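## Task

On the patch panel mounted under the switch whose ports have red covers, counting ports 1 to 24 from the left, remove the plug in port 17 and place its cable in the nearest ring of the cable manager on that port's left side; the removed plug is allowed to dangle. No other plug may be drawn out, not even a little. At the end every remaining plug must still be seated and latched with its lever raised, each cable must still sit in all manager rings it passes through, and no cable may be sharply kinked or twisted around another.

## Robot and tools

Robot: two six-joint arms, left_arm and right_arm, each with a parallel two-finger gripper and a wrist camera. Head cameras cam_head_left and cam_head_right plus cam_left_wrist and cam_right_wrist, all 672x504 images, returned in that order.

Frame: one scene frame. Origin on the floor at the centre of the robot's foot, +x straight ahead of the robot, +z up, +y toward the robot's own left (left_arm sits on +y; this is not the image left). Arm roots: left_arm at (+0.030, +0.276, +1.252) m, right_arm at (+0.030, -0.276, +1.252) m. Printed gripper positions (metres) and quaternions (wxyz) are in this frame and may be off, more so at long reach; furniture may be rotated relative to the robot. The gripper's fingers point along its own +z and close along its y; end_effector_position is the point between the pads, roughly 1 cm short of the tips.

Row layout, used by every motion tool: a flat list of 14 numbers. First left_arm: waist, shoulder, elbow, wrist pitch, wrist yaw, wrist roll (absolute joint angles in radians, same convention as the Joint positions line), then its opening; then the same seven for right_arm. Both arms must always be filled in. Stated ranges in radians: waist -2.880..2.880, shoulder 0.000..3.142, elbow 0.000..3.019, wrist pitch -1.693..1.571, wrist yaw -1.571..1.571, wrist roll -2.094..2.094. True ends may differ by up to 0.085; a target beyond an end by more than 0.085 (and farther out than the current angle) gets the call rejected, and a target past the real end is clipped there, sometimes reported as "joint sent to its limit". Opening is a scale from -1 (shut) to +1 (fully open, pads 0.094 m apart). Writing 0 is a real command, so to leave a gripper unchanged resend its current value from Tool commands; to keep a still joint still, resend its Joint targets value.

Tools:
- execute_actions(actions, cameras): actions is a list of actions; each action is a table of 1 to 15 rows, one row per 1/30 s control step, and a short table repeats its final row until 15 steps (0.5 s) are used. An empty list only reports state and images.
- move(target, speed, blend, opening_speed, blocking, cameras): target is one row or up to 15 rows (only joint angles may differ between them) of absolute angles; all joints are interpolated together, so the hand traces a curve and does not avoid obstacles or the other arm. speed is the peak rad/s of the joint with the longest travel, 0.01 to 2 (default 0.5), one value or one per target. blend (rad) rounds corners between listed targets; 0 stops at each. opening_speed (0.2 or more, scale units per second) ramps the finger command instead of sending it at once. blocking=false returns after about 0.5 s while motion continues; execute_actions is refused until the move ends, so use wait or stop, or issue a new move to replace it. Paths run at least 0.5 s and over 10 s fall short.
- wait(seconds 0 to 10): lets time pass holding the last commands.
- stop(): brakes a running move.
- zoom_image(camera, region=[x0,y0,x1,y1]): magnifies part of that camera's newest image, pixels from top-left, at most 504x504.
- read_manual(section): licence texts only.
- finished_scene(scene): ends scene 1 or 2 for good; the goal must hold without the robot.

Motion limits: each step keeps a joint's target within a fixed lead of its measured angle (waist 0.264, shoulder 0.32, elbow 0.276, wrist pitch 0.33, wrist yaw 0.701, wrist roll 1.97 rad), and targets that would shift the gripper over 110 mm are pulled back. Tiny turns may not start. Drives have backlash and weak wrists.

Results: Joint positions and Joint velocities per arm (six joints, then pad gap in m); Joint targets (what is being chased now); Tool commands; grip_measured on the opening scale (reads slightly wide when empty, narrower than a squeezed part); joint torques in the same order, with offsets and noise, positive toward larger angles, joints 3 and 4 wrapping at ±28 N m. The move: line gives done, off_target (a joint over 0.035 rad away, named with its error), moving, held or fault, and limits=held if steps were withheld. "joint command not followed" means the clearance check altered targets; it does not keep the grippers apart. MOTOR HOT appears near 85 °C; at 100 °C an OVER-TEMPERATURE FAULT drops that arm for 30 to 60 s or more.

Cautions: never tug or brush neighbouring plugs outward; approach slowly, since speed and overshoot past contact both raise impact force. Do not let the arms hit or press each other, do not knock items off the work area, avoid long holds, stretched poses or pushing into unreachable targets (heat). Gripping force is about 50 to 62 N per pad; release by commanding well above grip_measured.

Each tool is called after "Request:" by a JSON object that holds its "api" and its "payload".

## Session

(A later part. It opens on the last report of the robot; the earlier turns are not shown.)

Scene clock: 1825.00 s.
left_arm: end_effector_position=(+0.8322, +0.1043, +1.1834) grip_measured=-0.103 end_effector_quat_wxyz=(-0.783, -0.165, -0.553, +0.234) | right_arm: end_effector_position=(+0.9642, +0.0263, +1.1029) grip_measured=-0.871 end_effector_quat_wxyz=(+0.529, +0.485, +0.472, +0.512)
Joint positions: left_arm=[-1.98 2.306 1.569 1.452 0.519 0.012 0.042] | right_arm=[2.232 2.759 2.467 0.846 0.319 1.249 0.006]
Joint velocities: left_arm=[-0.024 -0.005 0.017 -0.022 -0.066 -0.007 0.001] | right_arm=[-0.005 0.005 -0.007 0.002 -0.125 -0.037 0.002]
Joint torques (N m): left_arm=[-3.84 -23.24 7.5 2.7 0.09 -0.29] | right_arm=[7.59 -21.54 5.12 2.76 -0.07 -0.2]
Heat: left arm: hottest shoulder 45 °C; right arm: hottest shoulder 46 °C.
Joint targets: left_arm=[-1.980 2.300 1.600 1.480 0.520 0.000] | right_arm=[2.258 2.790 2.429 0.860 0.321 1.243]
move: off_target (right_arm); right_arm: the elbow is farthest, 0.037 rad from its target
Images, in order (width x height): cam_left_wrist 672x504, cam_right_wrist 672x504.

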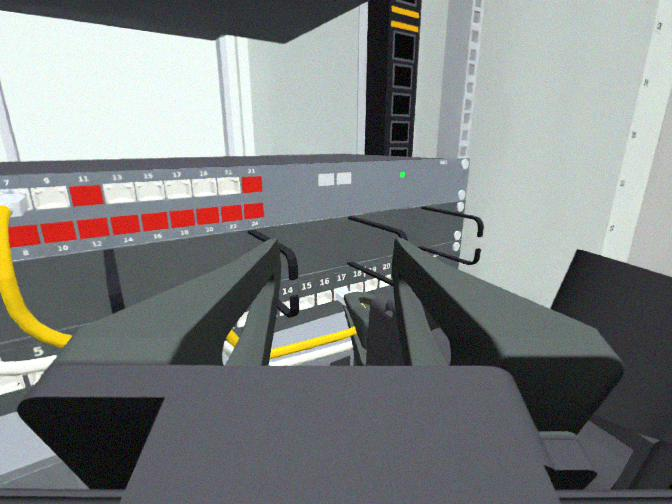

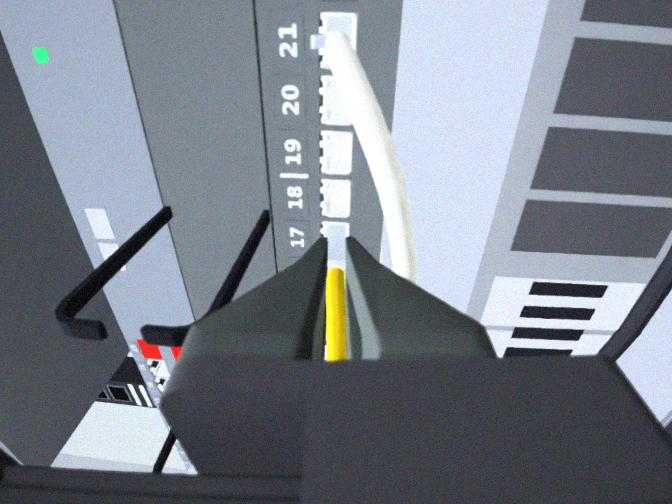

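Request:
{"api": "execute_actions", "payload": {"actions": []}}

Request:
{"api": "zoom_image", "payload": {"camera": "cam_left_wrist", "region": [290, 240, 420, 350]}}

Scene clock: 1879.17 s.
left_arm: end_effector_position=(+0.8322, +0.1043, +1.1834) grip_measured=-0.103 end_effector_quat_wxyz=(-0.783, -0.165, -0.553, +0.234) | right_arm: end_effector_position=(+0.9642, +0.0263, +1.1029) grip_measured=-0.871 end_effector_quat_wxyz=(+0.529, +0.485, +0.472, +0.512)
Joint positions: left_arm=[-1.98 2.306 1.569 1.452 0.519 0.012 0.042] | right_arm=[2.232 2.759 2.467 0.846 0.319 1.249 0.006]
Joint velocities: left_arm=[-0.015 -0.005 -0.007 -0.007 -0.037 -0.007 -0.002] | right_arm=[-0.015 -0.005 -0.002 0.012 0.037 0.037 0]
Joint torques (N m): left_arm=[-3.78 -23.36 7.61 2.69 0.07 -0.3] | right_arm=[8.12 -21.36 5.04 2.7 -0.06 -0.16]
Heat: left arm: hottest shoulder 45 °C; right arm: hottest shoulder 47 °C.
Joint targets: left_arm=[-1.980 2.300 1.600 1.480 0.520 0.000] | right_arm=[2.258 2.790 2.429 0.860 0.321 1.243]
Tool commands: left_gripper/opening=-0.1 right_gripper/opening=-1.0

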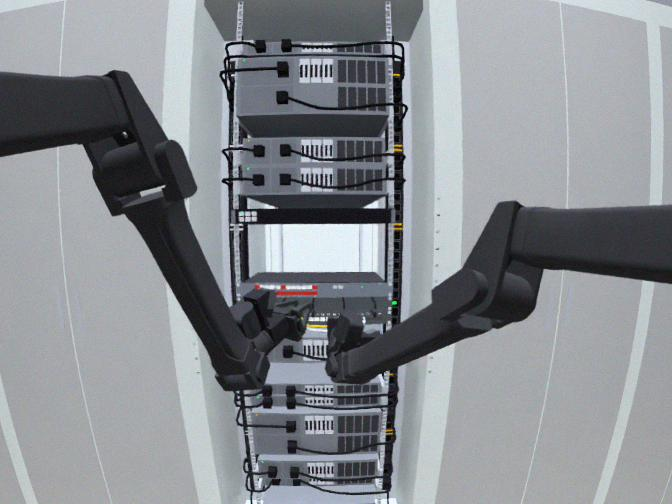

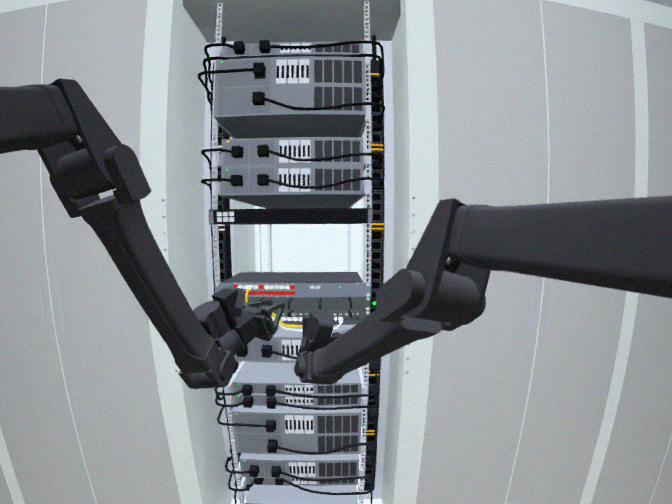

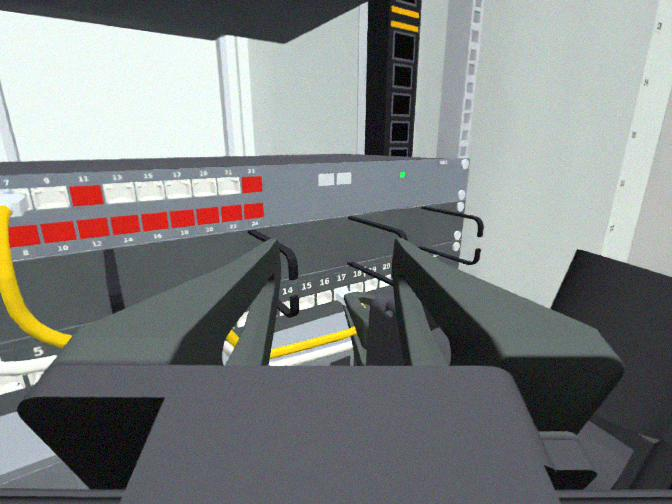

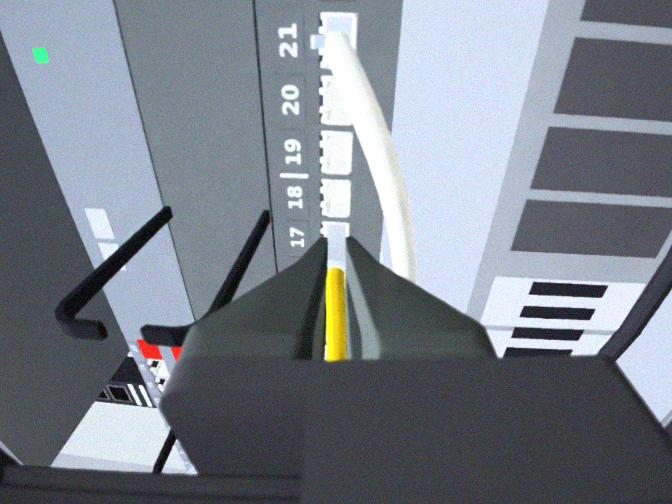

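Scaled by 3.877 from the camera's 672x504 image, which has a finer 960x720 frame.

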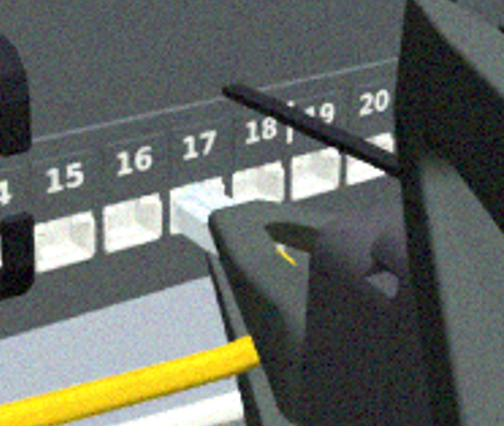

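Request:
{"api": "move", "payload": {"target": [-1.98,2.3,1.6,1.48,0.52,0.0,-0.1,2.260,2.785,2.395,0.876,0.322,1.243,-1], "speed": 0.1, "cameras": ["cam_left_wrist"]}}

Request:
{"api": "zoom_image", "payload": {"camera": "cam_left_wrist", "region": [290, 240, 420, 350]}}

Scene clock: 1890.87 s.
left_arm: end_effector_position=(+0.8322, +0.1043, +1.1834) grip_measured=-0.103 end_effector_quat_wxyz=(-0.783, -0.165, -0.553, +0.234) | right_arm: end_effector_position=(+0.9474, +0.0362, +1.0848) grip_measured=-0.871 end_effector_quat_wxyz=(+0.522, +0.487, +0.480, +0.509)
Joint positions: left_arm=[-1.98 2.306 1.569 1.452 0.519 0.012 0.042] | right_arm=[2.243 2.758 2.409 0.881 0.325 1.249 0.006]
Joint velocities: left_arm=[-0.015 0.005 0.012 0.002 -0.051 0.037 0] | right_arm=[-0.015 -0.005 -0.007 0.002 0.007 -0.037 0]
Joint torques (N m): left_arm=[-3.49 -22.95 7.5 2.65 0.09 -0.28] | right_arm=[7.41 -21.3 6.22 1.81 -0.17 -0.2]
Heat: left arm: hottest shoulder 46 °C; right arm: hottest shoulder 47 °C.
Joint targets: left_arm=[-1.980 2.300 1.600 1.480 0.520 0.000] | right_arm=[2.260 2.785 2.395 0.876 0.326 1.243]
move: done
Images, in order (width x height): cam_left_wrist 672x504.

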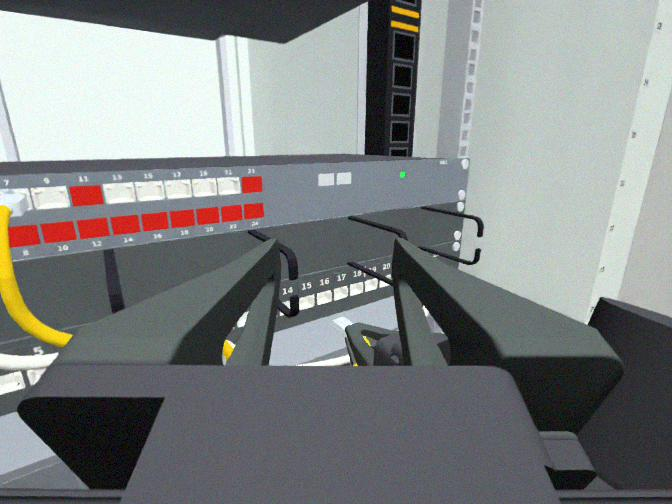

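Scaled by 3.877 from the camera's 672x504 image, which has a finer 960x720 frame.

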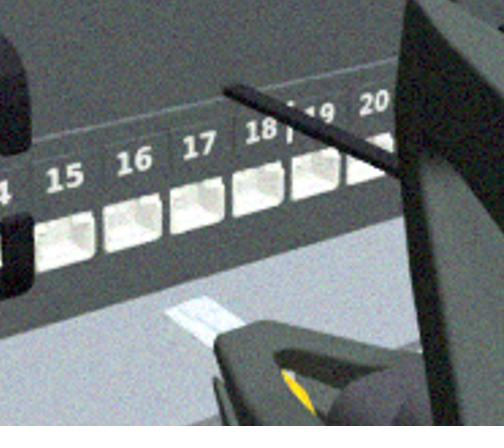

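Request:
{"api": "zoom_image", "payload": {"camera": "cam_head_left", "region": [230, 260, 400, 400]}}

Request:
{"api": "execute_actions", "payload": {"actions": []}}

This scene's latest camera images include none from cam_head_left. They are from: cam_left_wrist. cam_head_left's image comes with the result of a call that names it in "cameras".

Scene clock: 1899.67 s.
left_arm: end_effector_position=(+0.8322, +0.1043, +1.1834) grip_measured=-0.103 end_effector_quat_wxyz=(-0.783, -0.165, -0.553, +0.234) | right_arm: end_effector_position=(+0.9474, +0.0362, +1.0848) grip_measured=-0.871 end_effector_quat_wxyz=(+0.522, +0.487, +0.480, +0.509)
Joint positions: left_arm=[-1.98 2.306 1.569 1.452 0.519 0.012 0.042] | right_arm=[2.243 2.758 2.409 0.881 0.325 1.249 0.006]
Joint velocities: left_arm=[-0.005 -0.005 0.012 -0.007 0.066 0.022 0] | right_arm=[-0.005 -0.005 -0.002 -0.002 -0.051 -0.007 0.001]
Joint torques (N m): left_arm=[-3.49 -22.89 7.51 2.73 0.08 -0.31] | right_arm=[6.83 -22.42 6.34 1.92 -0.17 -0.16]
Heat: left arm: hottest shoulder 46 °C; right arm: hottest shoulder 47 °C.
Joint targets: left_arm=[-1.980 2.300 1.600 1.480 0.520 0.000] | right_arm=[2.260 2.785 2.395 0.876 0.326 1.243]
Tool commands: left_gripper/opening=-0.1 right_gripper/opening=-1.0

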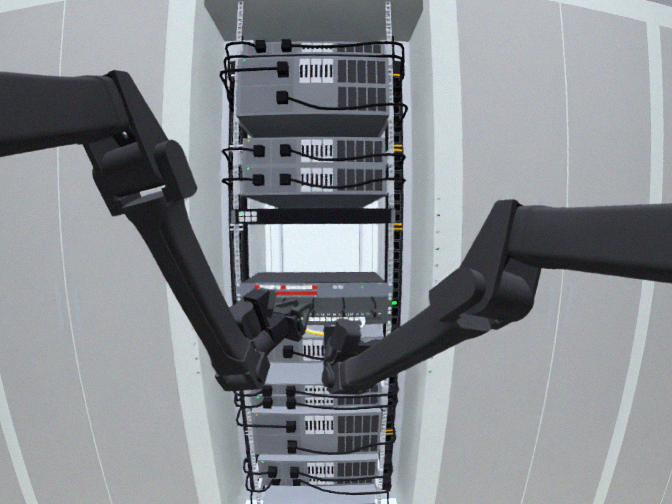

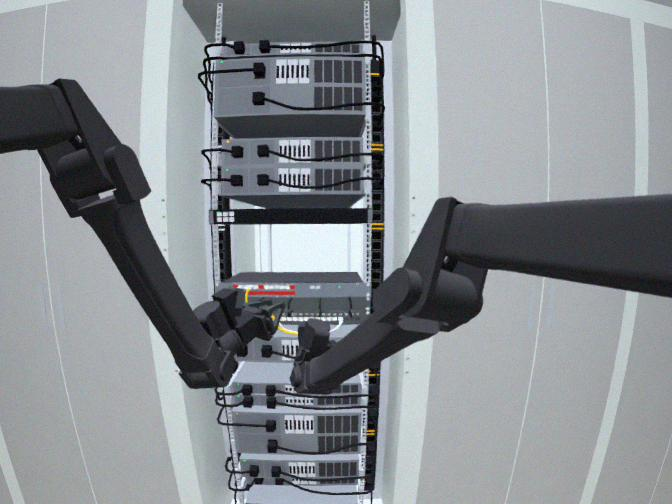

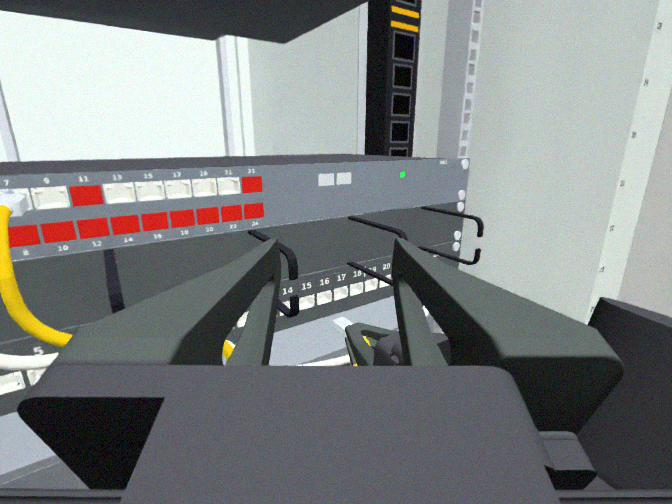

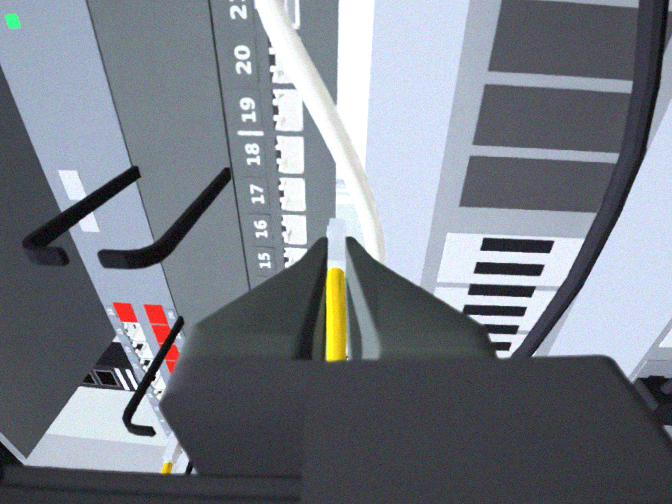

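Request:
{"api": "move", "payload": {"target": [[-2.0,1.7,1.2,1.3,0.52,0.0,-0.1,2.260,2.785,2.395,0.876,0.322,1.243,-1],[-1.8,1.534,1.1,-1.024,-0.047,0.5,-0.1,2.260,2.785,2.395,0.876,0.322,1.243,-1]], "speed": 0.7, "cameras": ["cam_head_left"]}}

Request:
{"api": "move", "payload": {"target": [[-1.8,1.534,1.1,-1.024,-0.047,0.5,-0.1,2.29,2.68,2.22,1.0,0.34,1.243,-1],[-1.8,1.534,1.1,-1.024,-0.047,0.5,-0.1,2.30,2.545,1.95,1.13,0.36,1.243,-1]], "speed": 0.25}}

Scene clock: 1930.53 s.
left_arm: end_effector_position=(+0.4846, +0.2991, +1.1439) grip_measured=-0.103 end_effector_quat_wxyz=(-0.147, +0.217, +0.962, -0.072) | right_arm: end_effector_position=(+0.9474, +0.0362, +1.0848) grip_measured=-0.871 end_effector_quat_wxyz=(+0.522, +0.487, +0.480, +0.509)
Joint positions: left_arm=[-1.818 1.56 1.103 -0.995 -0.046 0.477 0.042] | right_arm=[2.243 2.758 2.409 0.881 0.325 1.249 0.006]
Joint velocities: left_arm=[-0.005 0.005 -0.007 0.002 -0.081 0.022 0] | right_arm=[-0.005 -0.005 0.012 -0.002 0.037 0.007 0]
Joint torques (N m): left_arm=[-0.21 -18.67 4.79 -0.59 0.02 -0.08] | right_arm=[7.82 -21.54 6.26 1.99 -0.3 -0.23]
Heat: left arm: hottest shoulder 46 °C; right arm: hottest shoulder 47 °C.
Joint targets: left_arm=[-1.801 1.534 1.099 -1.012 -0.048 0.492] | right_arm=[2.260 2.785 2.395 0.876 0.322 1.243]
move: done
Images, in order (width x height): cam_head_left 672x504.

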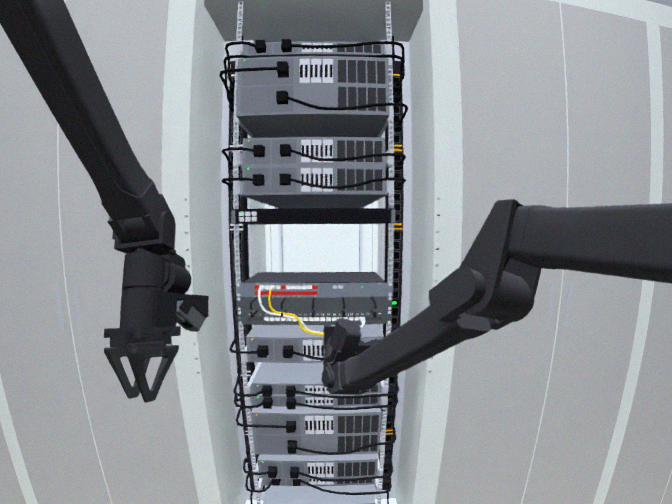

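Scene clock: 1932.97 s.
left_arm: end_effector_position=(+0.4821, +0.2990, +1.1447) grip_measured=-0.103 end_effector_quat_wxyz=(-0.152, +0.221, +0.961, -0.074) | right_arm: end_effector_position=(+0.8743, +0.0426, +1.0956) grip_measured=-0.871 end_effector_quat_wxyz=(+0.509, +0.493, +0.489, +0.508)
Joint positions: left_arm=[-1.818 1.56 1.103 -1.005 -0.046 0.486 0.042] | right_arm=[2.284 2.565 1.961 1.108 0.355 1.249 0.006]
Joint velocities: left_arm=[0.005 -0.015 0.007 -0.012 0.022 0.022 0] | right_arm=[0.005 -0.005 -0.007 -0.012 -0.066 0.022 -0.001]
Joint torques (N m): left_arm=[-0.03 -18.02 4.85 -0.75 0.05 -0.04] | right_arm=[6.95 -23.3 4.98 2.92 -0.04 -0.24]
Heat: left arm: hottest shoulder 46 °C; right arm: hottest shoulder 47 °C.
Joint targets: left_arm=[-1.800 1.534 1.100 -1.023 -0.047 0.500] | right_arm=[2.300 2.545 1.950 1.130 0.359 1.243]
move: done

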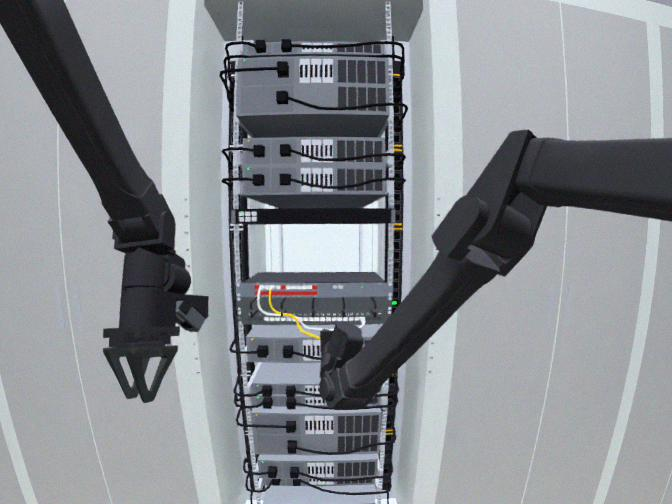

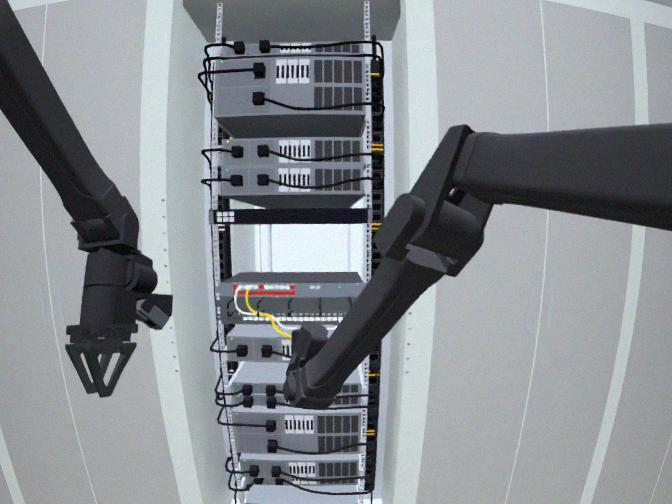

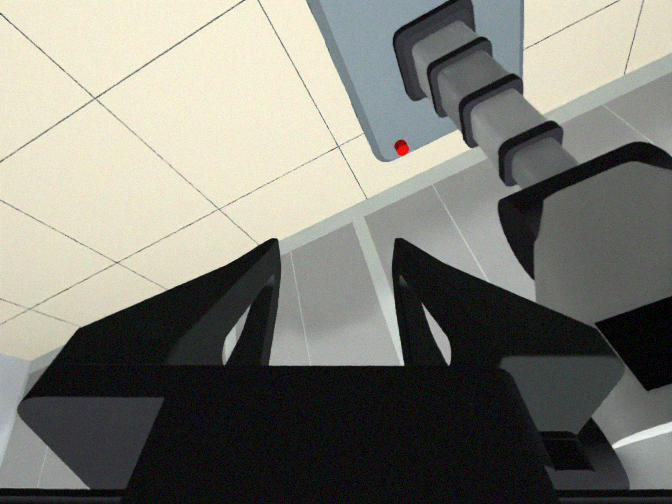

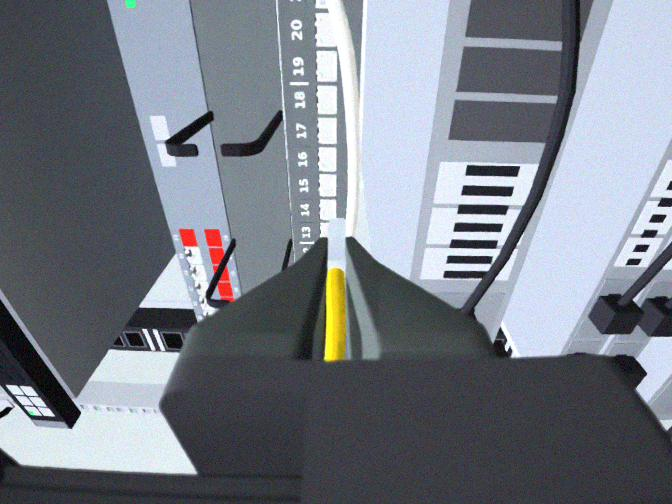

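Request:
{"api": "zoom_image", "payload": {"camera": "cam_head_left", "region": [235, 270, 395, 390]}}

Request:
{"api": "zoom_image", "payload": {"camera": "cam_head_right", "region": [215, 270, 375, 390]}}

Request:
{"api": "zoom_image", "payload": {"camera": "cam_right_wrist", "region": [90, 80, 390, 360]}}

Scaled by 3.150 from the camera's 672x504 image, which has a finer 960x720 frame.

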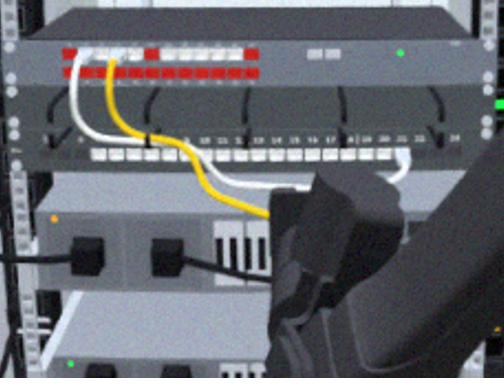

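Scaled by 3.150 from the camera's 672x504 image, which has a finer 960x720 frame.

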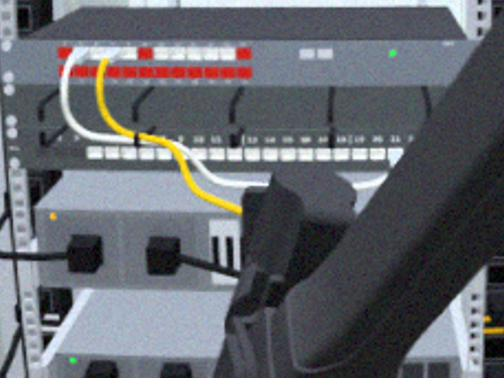

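Scaled by 1.680 from the camera's 672x504 image, which has a finer 960x720 frame.

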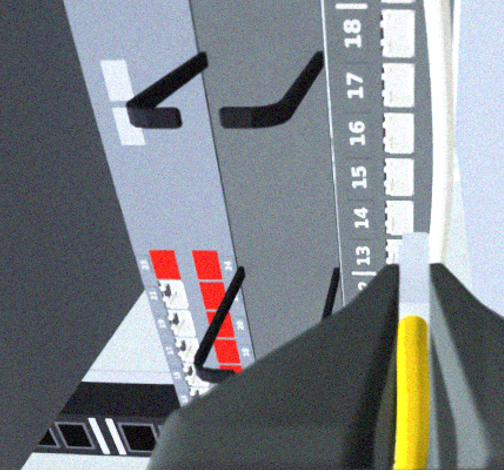

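Request:
{"api": "move", "payload": {"target": [[-1.9,1.6,1.15,0.2,0.3,0.2,-0.1,2.323,2.412,1.822,1.075,0.38,1.243,-1],[-2.0,1.7,1.2,1.3,0.52,0.0,-0.1,2.323,2.412,1.822,1.075,0.38,1.243,-1]], "speed": 0.5}}

Request:
{"api": "zoom_image", "payload": {"camera": "cam_head_left", "region": [235, 270, 395, 390]}}

Scene clock: 2035.73 s.
left_arm: end_effector_position=(+0.7819, +0.1517, +1.4235) grip_measured=-0.103 end_effector_quat_wxyz=(-0.789, -0.169, -0.545, +0.227) | right_arm: end_effector_position=(+0.8692, +0.0388, +1.1397) grip_measured=-0.871 end_effector_quat_wxyz=(+0.502, +0.500, +0.496, +0.502)
Joint positions: left_arm=[-1.98 1.684 1.157 1.26 0.519 0.023 0.042] | right_arm=[2.301 2.436 1.829 1.088 0.378 1.249 0.006]
Joint velocities: left_arm=[-0.005 -0.005 0.007 0.002 0.037 -0.066 -0.001] | right_arm=[0.005 -0.005 -0.007 0.007 0.022 -0.022 0.001]
Joint torques (N m): left_arm=[-3.84 -17.26 10.3 2.67 0.13 -0.29] | right_arm=[7.71 -23.53 5.27 1.61 -0.12 -0.2]
Heat: left arm: hottest shoulder 44 °C; right arm: hottest shoulder 44 °C.
Joint targets: left_arm=[-2.000 1.700 1.201 1.288 0.521 0.008] | right_arm=[2.323 2.412 1.821 1.075 0.380 1.243]
move: off_target (left_arm); left_arm: the elbow is farthest, 0.043 rad from its target

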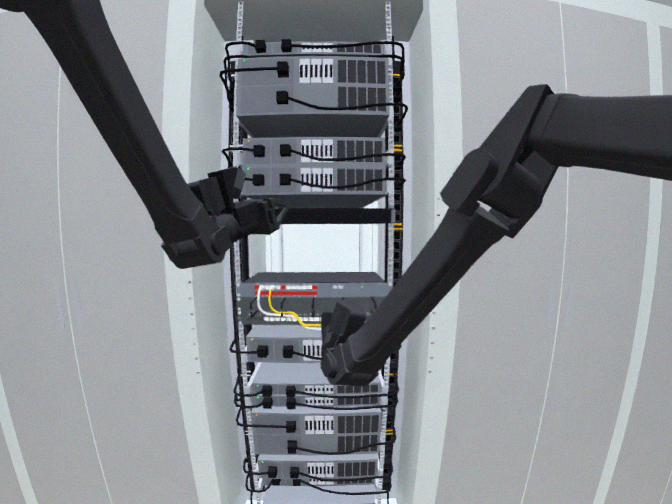

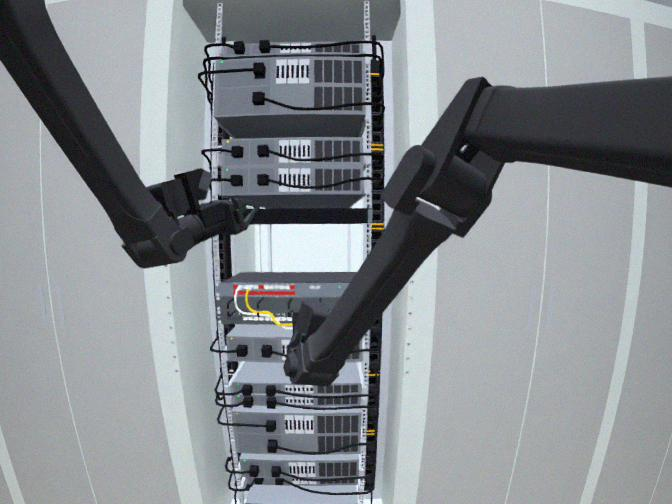

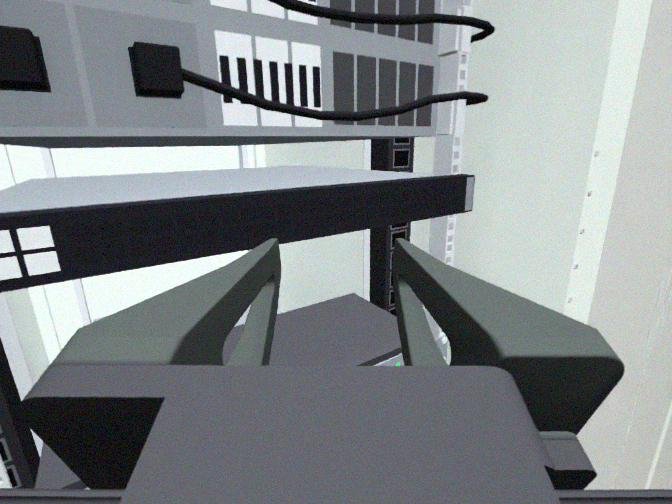

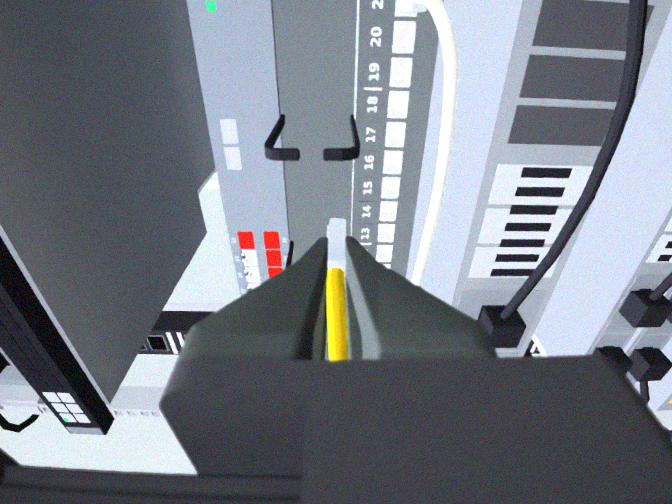

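Scaled by 3.150 from the camera's 672x504 image, which has a finer 960x720 frame.

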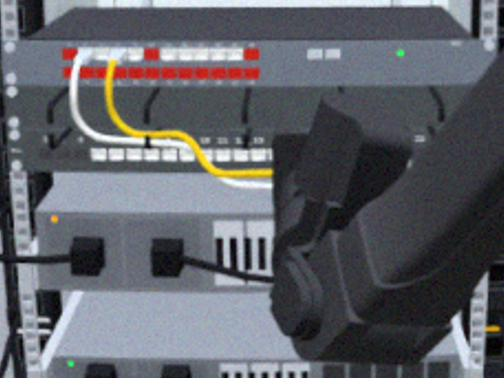

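Request:
{"api": "move", "payload": {"target": [-1.91,2.2,1.33,1.56,0.52,0.0,-0.1,2.323,2.412,1.822,1.075,0.38,1.243,-1], "speed": 0.5}}

Scene clock: 2060.50 s.
left_arm: end_effector_position=(+0.7740, +0.1486, +1.1748) grip_measured=-0.103 end_effector_quat_wxyz=(-0.760, -0.157, -0.592, +0.217) | right_arm: end_effector_position=(+0.8692, +0.0388, +1.1397) grip_measured=-0.871 end_effector_quat_wxyz=(+0.502, +0.500, +0.496, +0.502)
Joint positions: left_arm=[-1.925 2.203 1.304 1.532 0.519 0.015 0.042] | right_arm=[2.301 2.436 1.829 1.088 0.378 1.249 0.006]
Joint velocities: left_arm=[-0.005 -0.005 0.002 0.002 -0.066 -0.022 0.002] | right_arm=[0.005 -0.015 -0.002 -0.012 -0.037 -0.066 0.001]
Joint torques (N m): left_arm=[-2.08 -20.78 5.85 2.63 0.1 -0.33] | right_arm=[7.24 -23.06 5.35 1.36 -0.14 -0.19]
Heat: left arm: hottest shoulder 45 °C; right arm: hottest shoulder 48 °C.
Joint targets: left_arm=[-1.910 2.201 1.330 1.560 0.520 0.001] | right_arm=[2.323 2.412 1.822 1.075 0.380 1.243]
move: done

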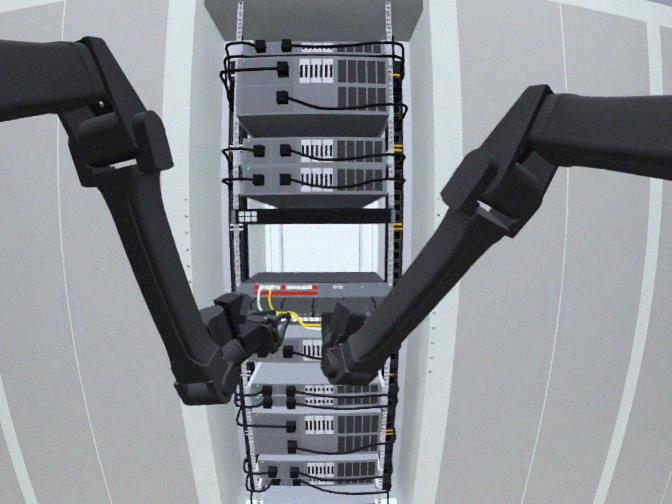

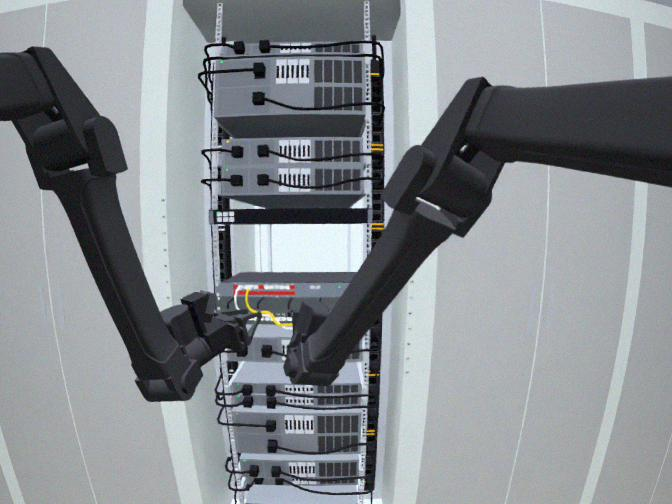

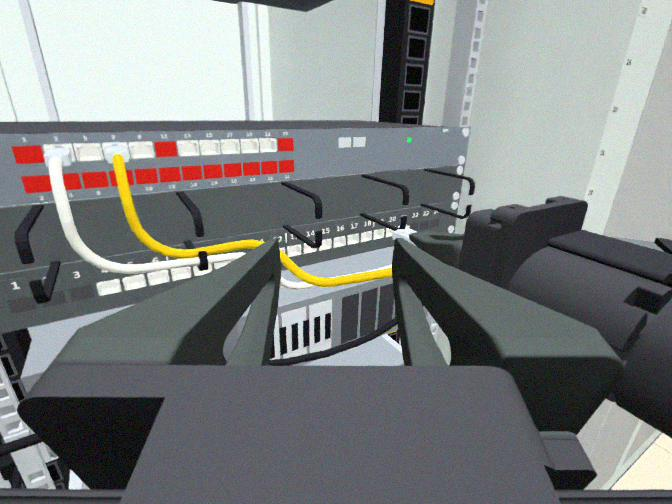

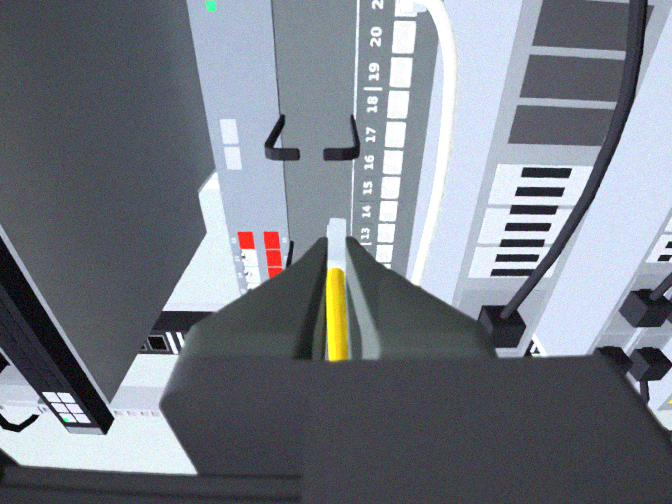

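Request:
{"api": "zoom_image", "payload": {"camera": "cam_left_wrist", "region": [150, 160, 430, 320]}}

Scaled by 1.800 from the camera's 672x504 image, which has a finer 960x720 frame.

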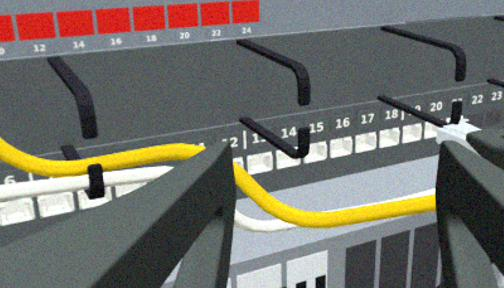

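Request:
{"api": "move", "payload": {"target": [-1.91,2.2,1.33,1.56,0.52,0.0,-0.1,2.27,2.56,2.161,0.873,0.367,1.243,-1], "speed": 0.25, "cameras": ["cam_left_wrist","cam_right_wrist"]}}

Request:
{"api": "zoom_image", "payload": {"camera": "cam_left_wrist", "region": [150, 160, 430, 320]}}

Scene clock: 2092.27 s.
left_arm: end_effector_position=(+0.7740, +0.1486, +1.1748) grip_measured=-0.103 end_effector_quat_wxyz=(-0.759, -0.157, -0.593, +0.218) | right_arm: end_effector_position=(+0.9300, +0.0424, +1.1398) grip_measured=-0.871 end_effector_quat_wxyz=(+0.505, +0.502, +0.501, +0.492)
Joint positions: left_arm=[-1.925 2.203 1.304 1.532 0.519 0.013 0.042] | right_arm=[2.279 2.531 2.108 0.887 0.374 1.249 0.006]
Joint velocities: left_arm=[-0.005 -0.015 0.007 0.007 -0.037 0.022 0] | right_arm=[-0.005 0.005 -0.012 -0.007 -0.051 -0.051 0]
Joint torques (N m): left_arm=[-1.96 -20.31 5.93 2.78 0.09 -0.31] | right_arm=[6.42 -21.83 10.77 1.73 -0.5 -0.22]
Heat: left arm: hottest shoulder 48 °C; right arm: hottest shoulder 49 °C.
Joint targets: left_arm=[-1.910 2.200 1.330 1.560 0.520 0.000] | right_arm=[2.271 2.560 2.161 0.873 0.367 1.243]
move: off_target (right_arm); right_arm: the elbow is farthest, 0.053 rad from its target
Images, in order (width x height): cam_left_wrist 672x504, cam_right_wrist 672x504.

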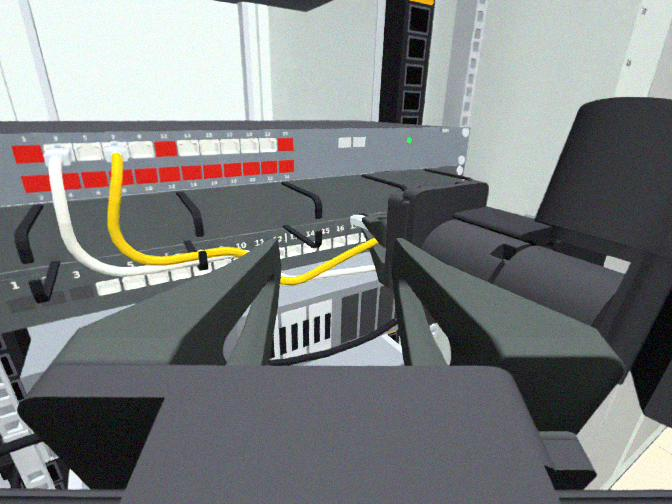

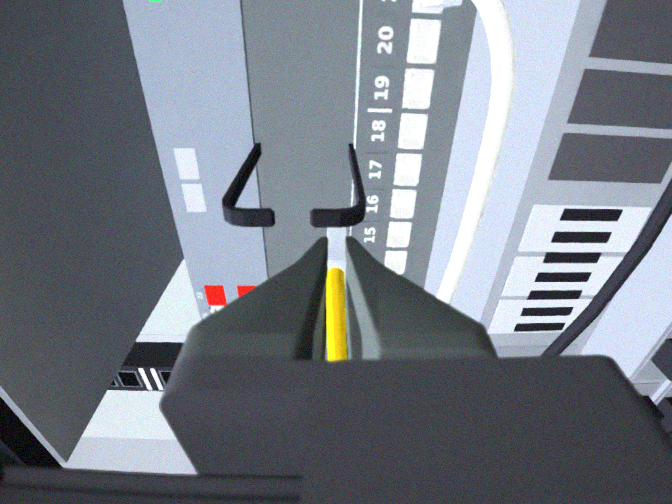

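Scaled by 1.800 from the camera's 672x504 image, which has a finer 960x720 frame.

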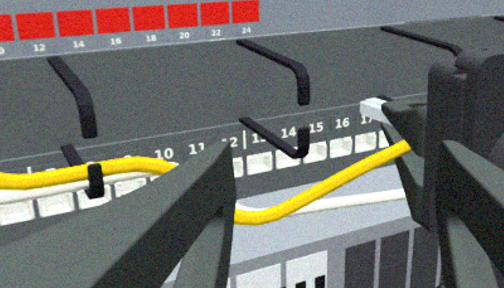

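Request:
{"api": "move", "payload": {"target": [-1.91,2.2,1.33,1.56,0.52,0.0,-0.1,2.303,2.44,2.035,0.853,0.38,1.243,-1], "speed": 0.25, "cameras": ["cam_left_wrist","cam_head_left","cam_head_right"]}}

Request:
{"api": "zoom_image", "payload": {"camera": "cam_left_wrist", "region": [150, 160, 430, 320]}}

Request:
{"api": "zoom_image", "payload": {"camera": "cam_head_left", "region": [235, 270, 355, 360]}}

Scene clock: 2137.60 s.
left_arm: end_effector_position=(+0.7740, +0.1486, +1.1748) grip_measured=-0.103 end_effector_quat_wxyz=(-0.759, -0.156, -0.593, +0.219) | right_arm: end_effector_position=(+0.9316, +0.0341, +1.1644) grip_measured=-0.871 end_effector_quat_wxyz=(+0.503, +0.505, +0.506, +0.486)
Joint positions: left_arm=[-1.925 2.203 1.304 1.532 0.519 0.012 0.042] | right_arm=[2.279 2.459 2.042 0.867 0.38 1.249 0.006]
Joint velocities: left_arm=[-0.015 0.015 0.012 -0.007 -0.022 0.022 0] | right_arm=[0.005 0.005 0.022 0.007 -0.066 0.066 0]
Joint torques (N m): left_arm=[-1.73 -20.72 5.89 2.77 0.08 -0.32] | right_arm=[8.18 -25.05 6.42 1.48 -0.15 -0.2]
Heat: left arm: hottest shoulder 49 °C; right arm: hottest shoulder 45 °C.
Joint targets: left_arm=[-1.910 2.200 1.330 1.560 0.520 -0.001] | right_arm=[2.302 2.440 2.036 0.854 0.381 1.243]
move: done
Images, in order (width x height): cam_head_left 672x504, cam_head_right 672x504, cam_left_wrist 672x504.

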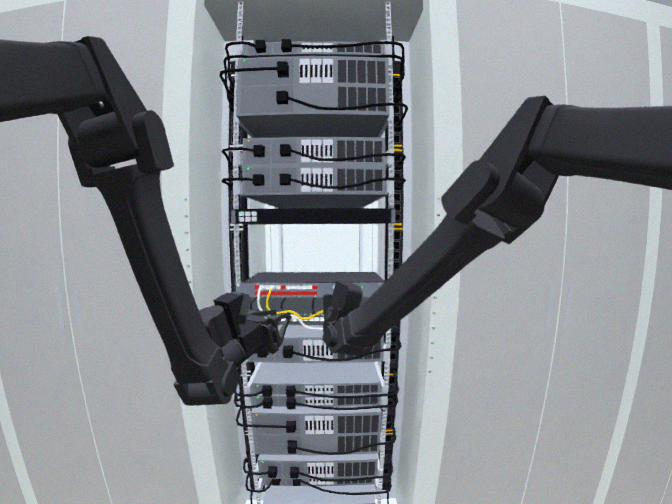

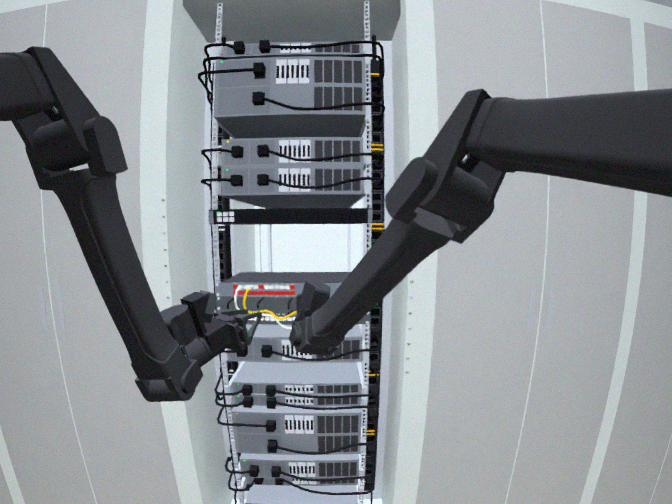

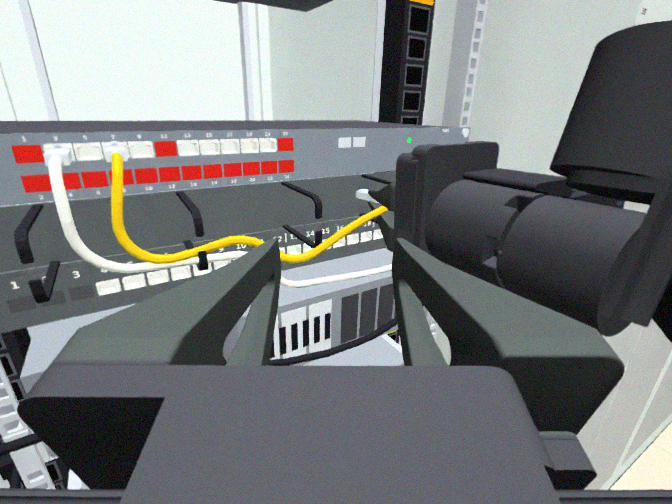

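Scaled by 1.800 from the camera's 672x504 image, which has a finer 960x720 frame.

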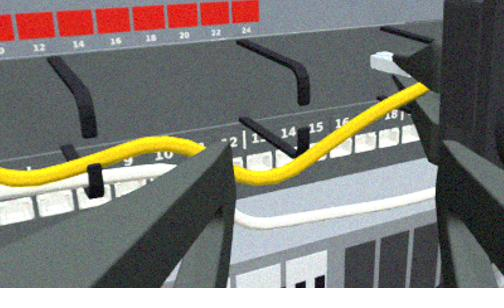

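Scaled by 4.200 from the camera's 672x504 image, which has a finer 960x720 frame.

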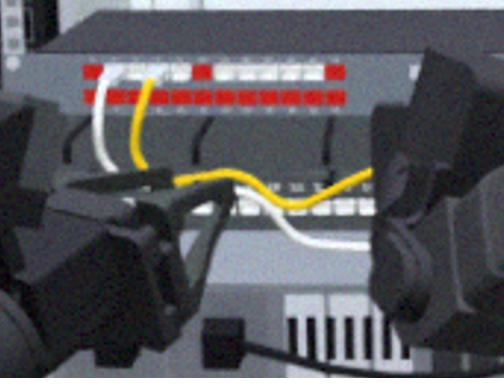

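Request:
{"api": "move", "payload": {"target": [[-1.98,2.12,1.2,1.4,0.2,-1.243,-0.4,2.318,2.409,2.022,0.835,0.388,1.243,-1],[-2.02,2.275,1.577,1.21,0.139,-1.243,-0.4,2.318,2.409,2.022,0.835,0.388,1.243,-1]], "speed": 0.4}}

Request:
{"api": "zoom_image", "payload": {"camera": "cam_head_left", "region": [235, 270, 355, 360]}}

Request:
{"api": "zoom_image", "payload": {"camera": "cam_head_right", "region": [215, 270, 335, 360]}}

Scene clock: 2175.87 s.
left_arm: end_effector_position=(+0.8661, +0.1425, +1.1519) grip_measured=-0.397 end_effector_quat_wxyz=(-0.509, +0.370, -0.554, +0.545) | right_arm: end_effector_position=(+0.9307, +0.0399, +1.1754) grip_measured=-0.871 end_effector_quat_wxyz=(+0.499, +0.506, +0.509, +0.486)
Joint positions: left_arm=[-1.999 2.259 1.54 1.227 0.141 -1.237 0.028] | right_arm=[2.29 2.436 2.028 0.849 0.388 1.249 0.006]
Joint velocities: left_arm=[-0.005 -0.005 0.002 -0.007 -0.022 -0.007 0.001] | right_arm=[-0.015 -0.005 -0.012 -0.012 0.007 -0.022 0]
Joint torques (N m): left_arm=[-5.6 -21.36 8.43 1.22 0.05 -0.23] | right_arm=[7.36 -25.29 6.6 1.51 -0.16 -0.2]
Heat: left arm: hottest shoulder 49 °C; right arm: hottest shoulder 50 °C.
Joint targets: left_arm=[-2.020 2.275 1.577 1.210 0.139 -1.251] | right_arm=[2.319 2.408 2.022 0.835 0.388 1.243]
move: off_target (left_arm); left_arm: the elbow is farthest, 0.037 rad from its target

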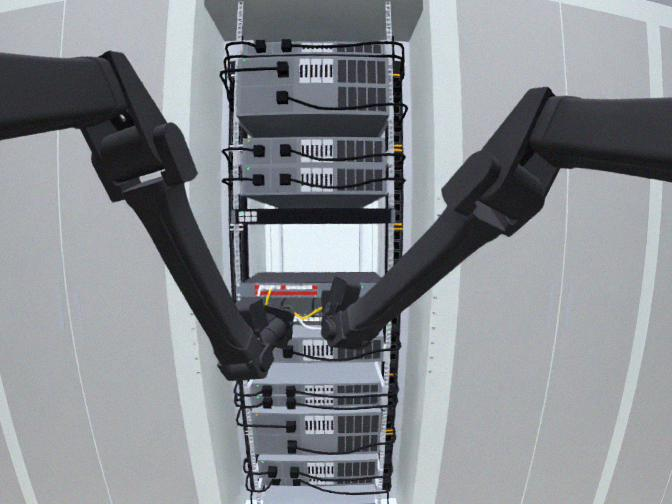

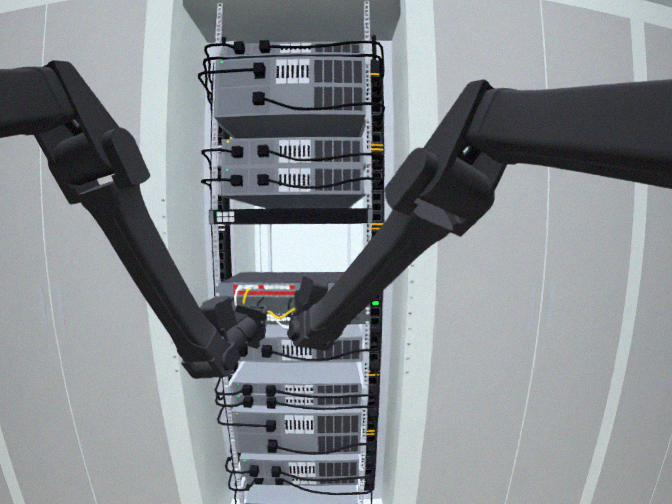

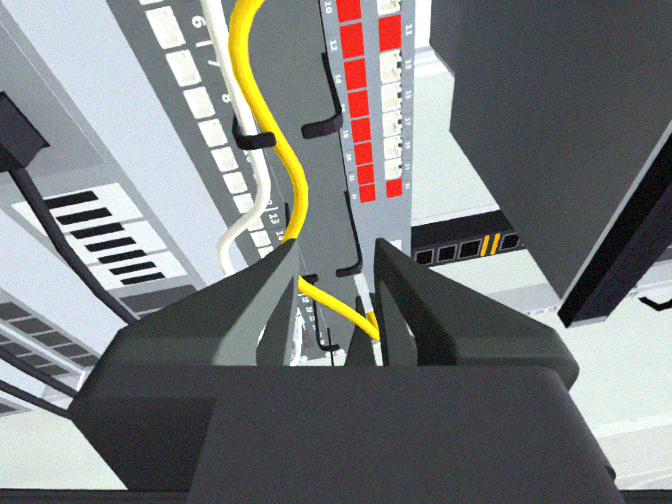

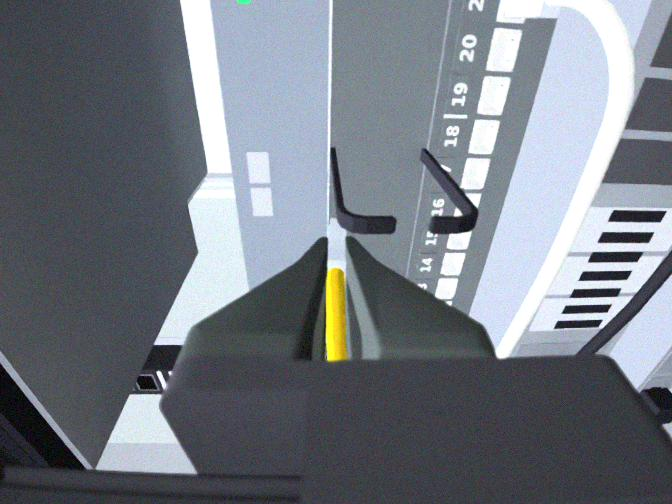

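Scaled by 4.200 from the camera's 672x504 image, which has a finer 960x720 frame.

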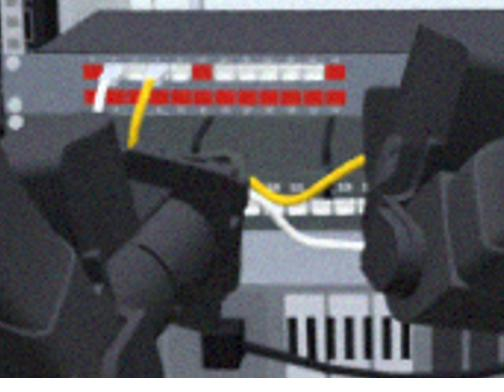

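Scaled by 4.200 from the camera's 672x504 image, which has a finer 960x720 frame.

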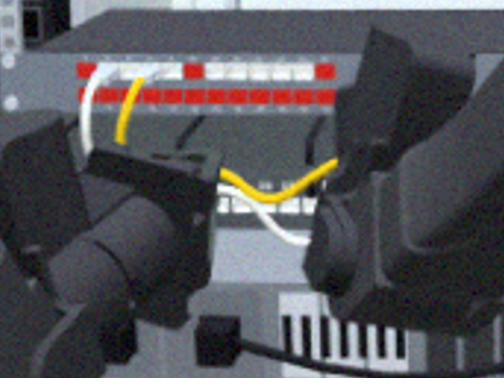

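Request:
{"api": "zoom_image", "payload": {"camera": "cam_left_wrist", "region": [200, 60, 420, 360]}}

Scaled by 1.680 from the camera's 672x504 image, which has a finer 960x720 frame.

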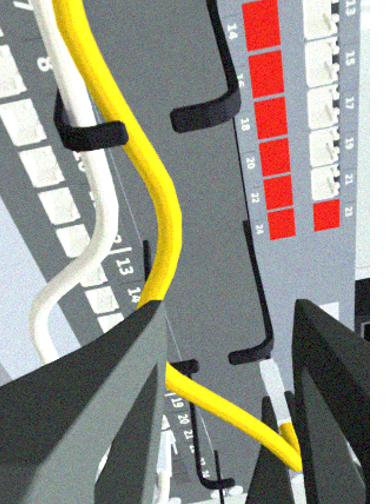

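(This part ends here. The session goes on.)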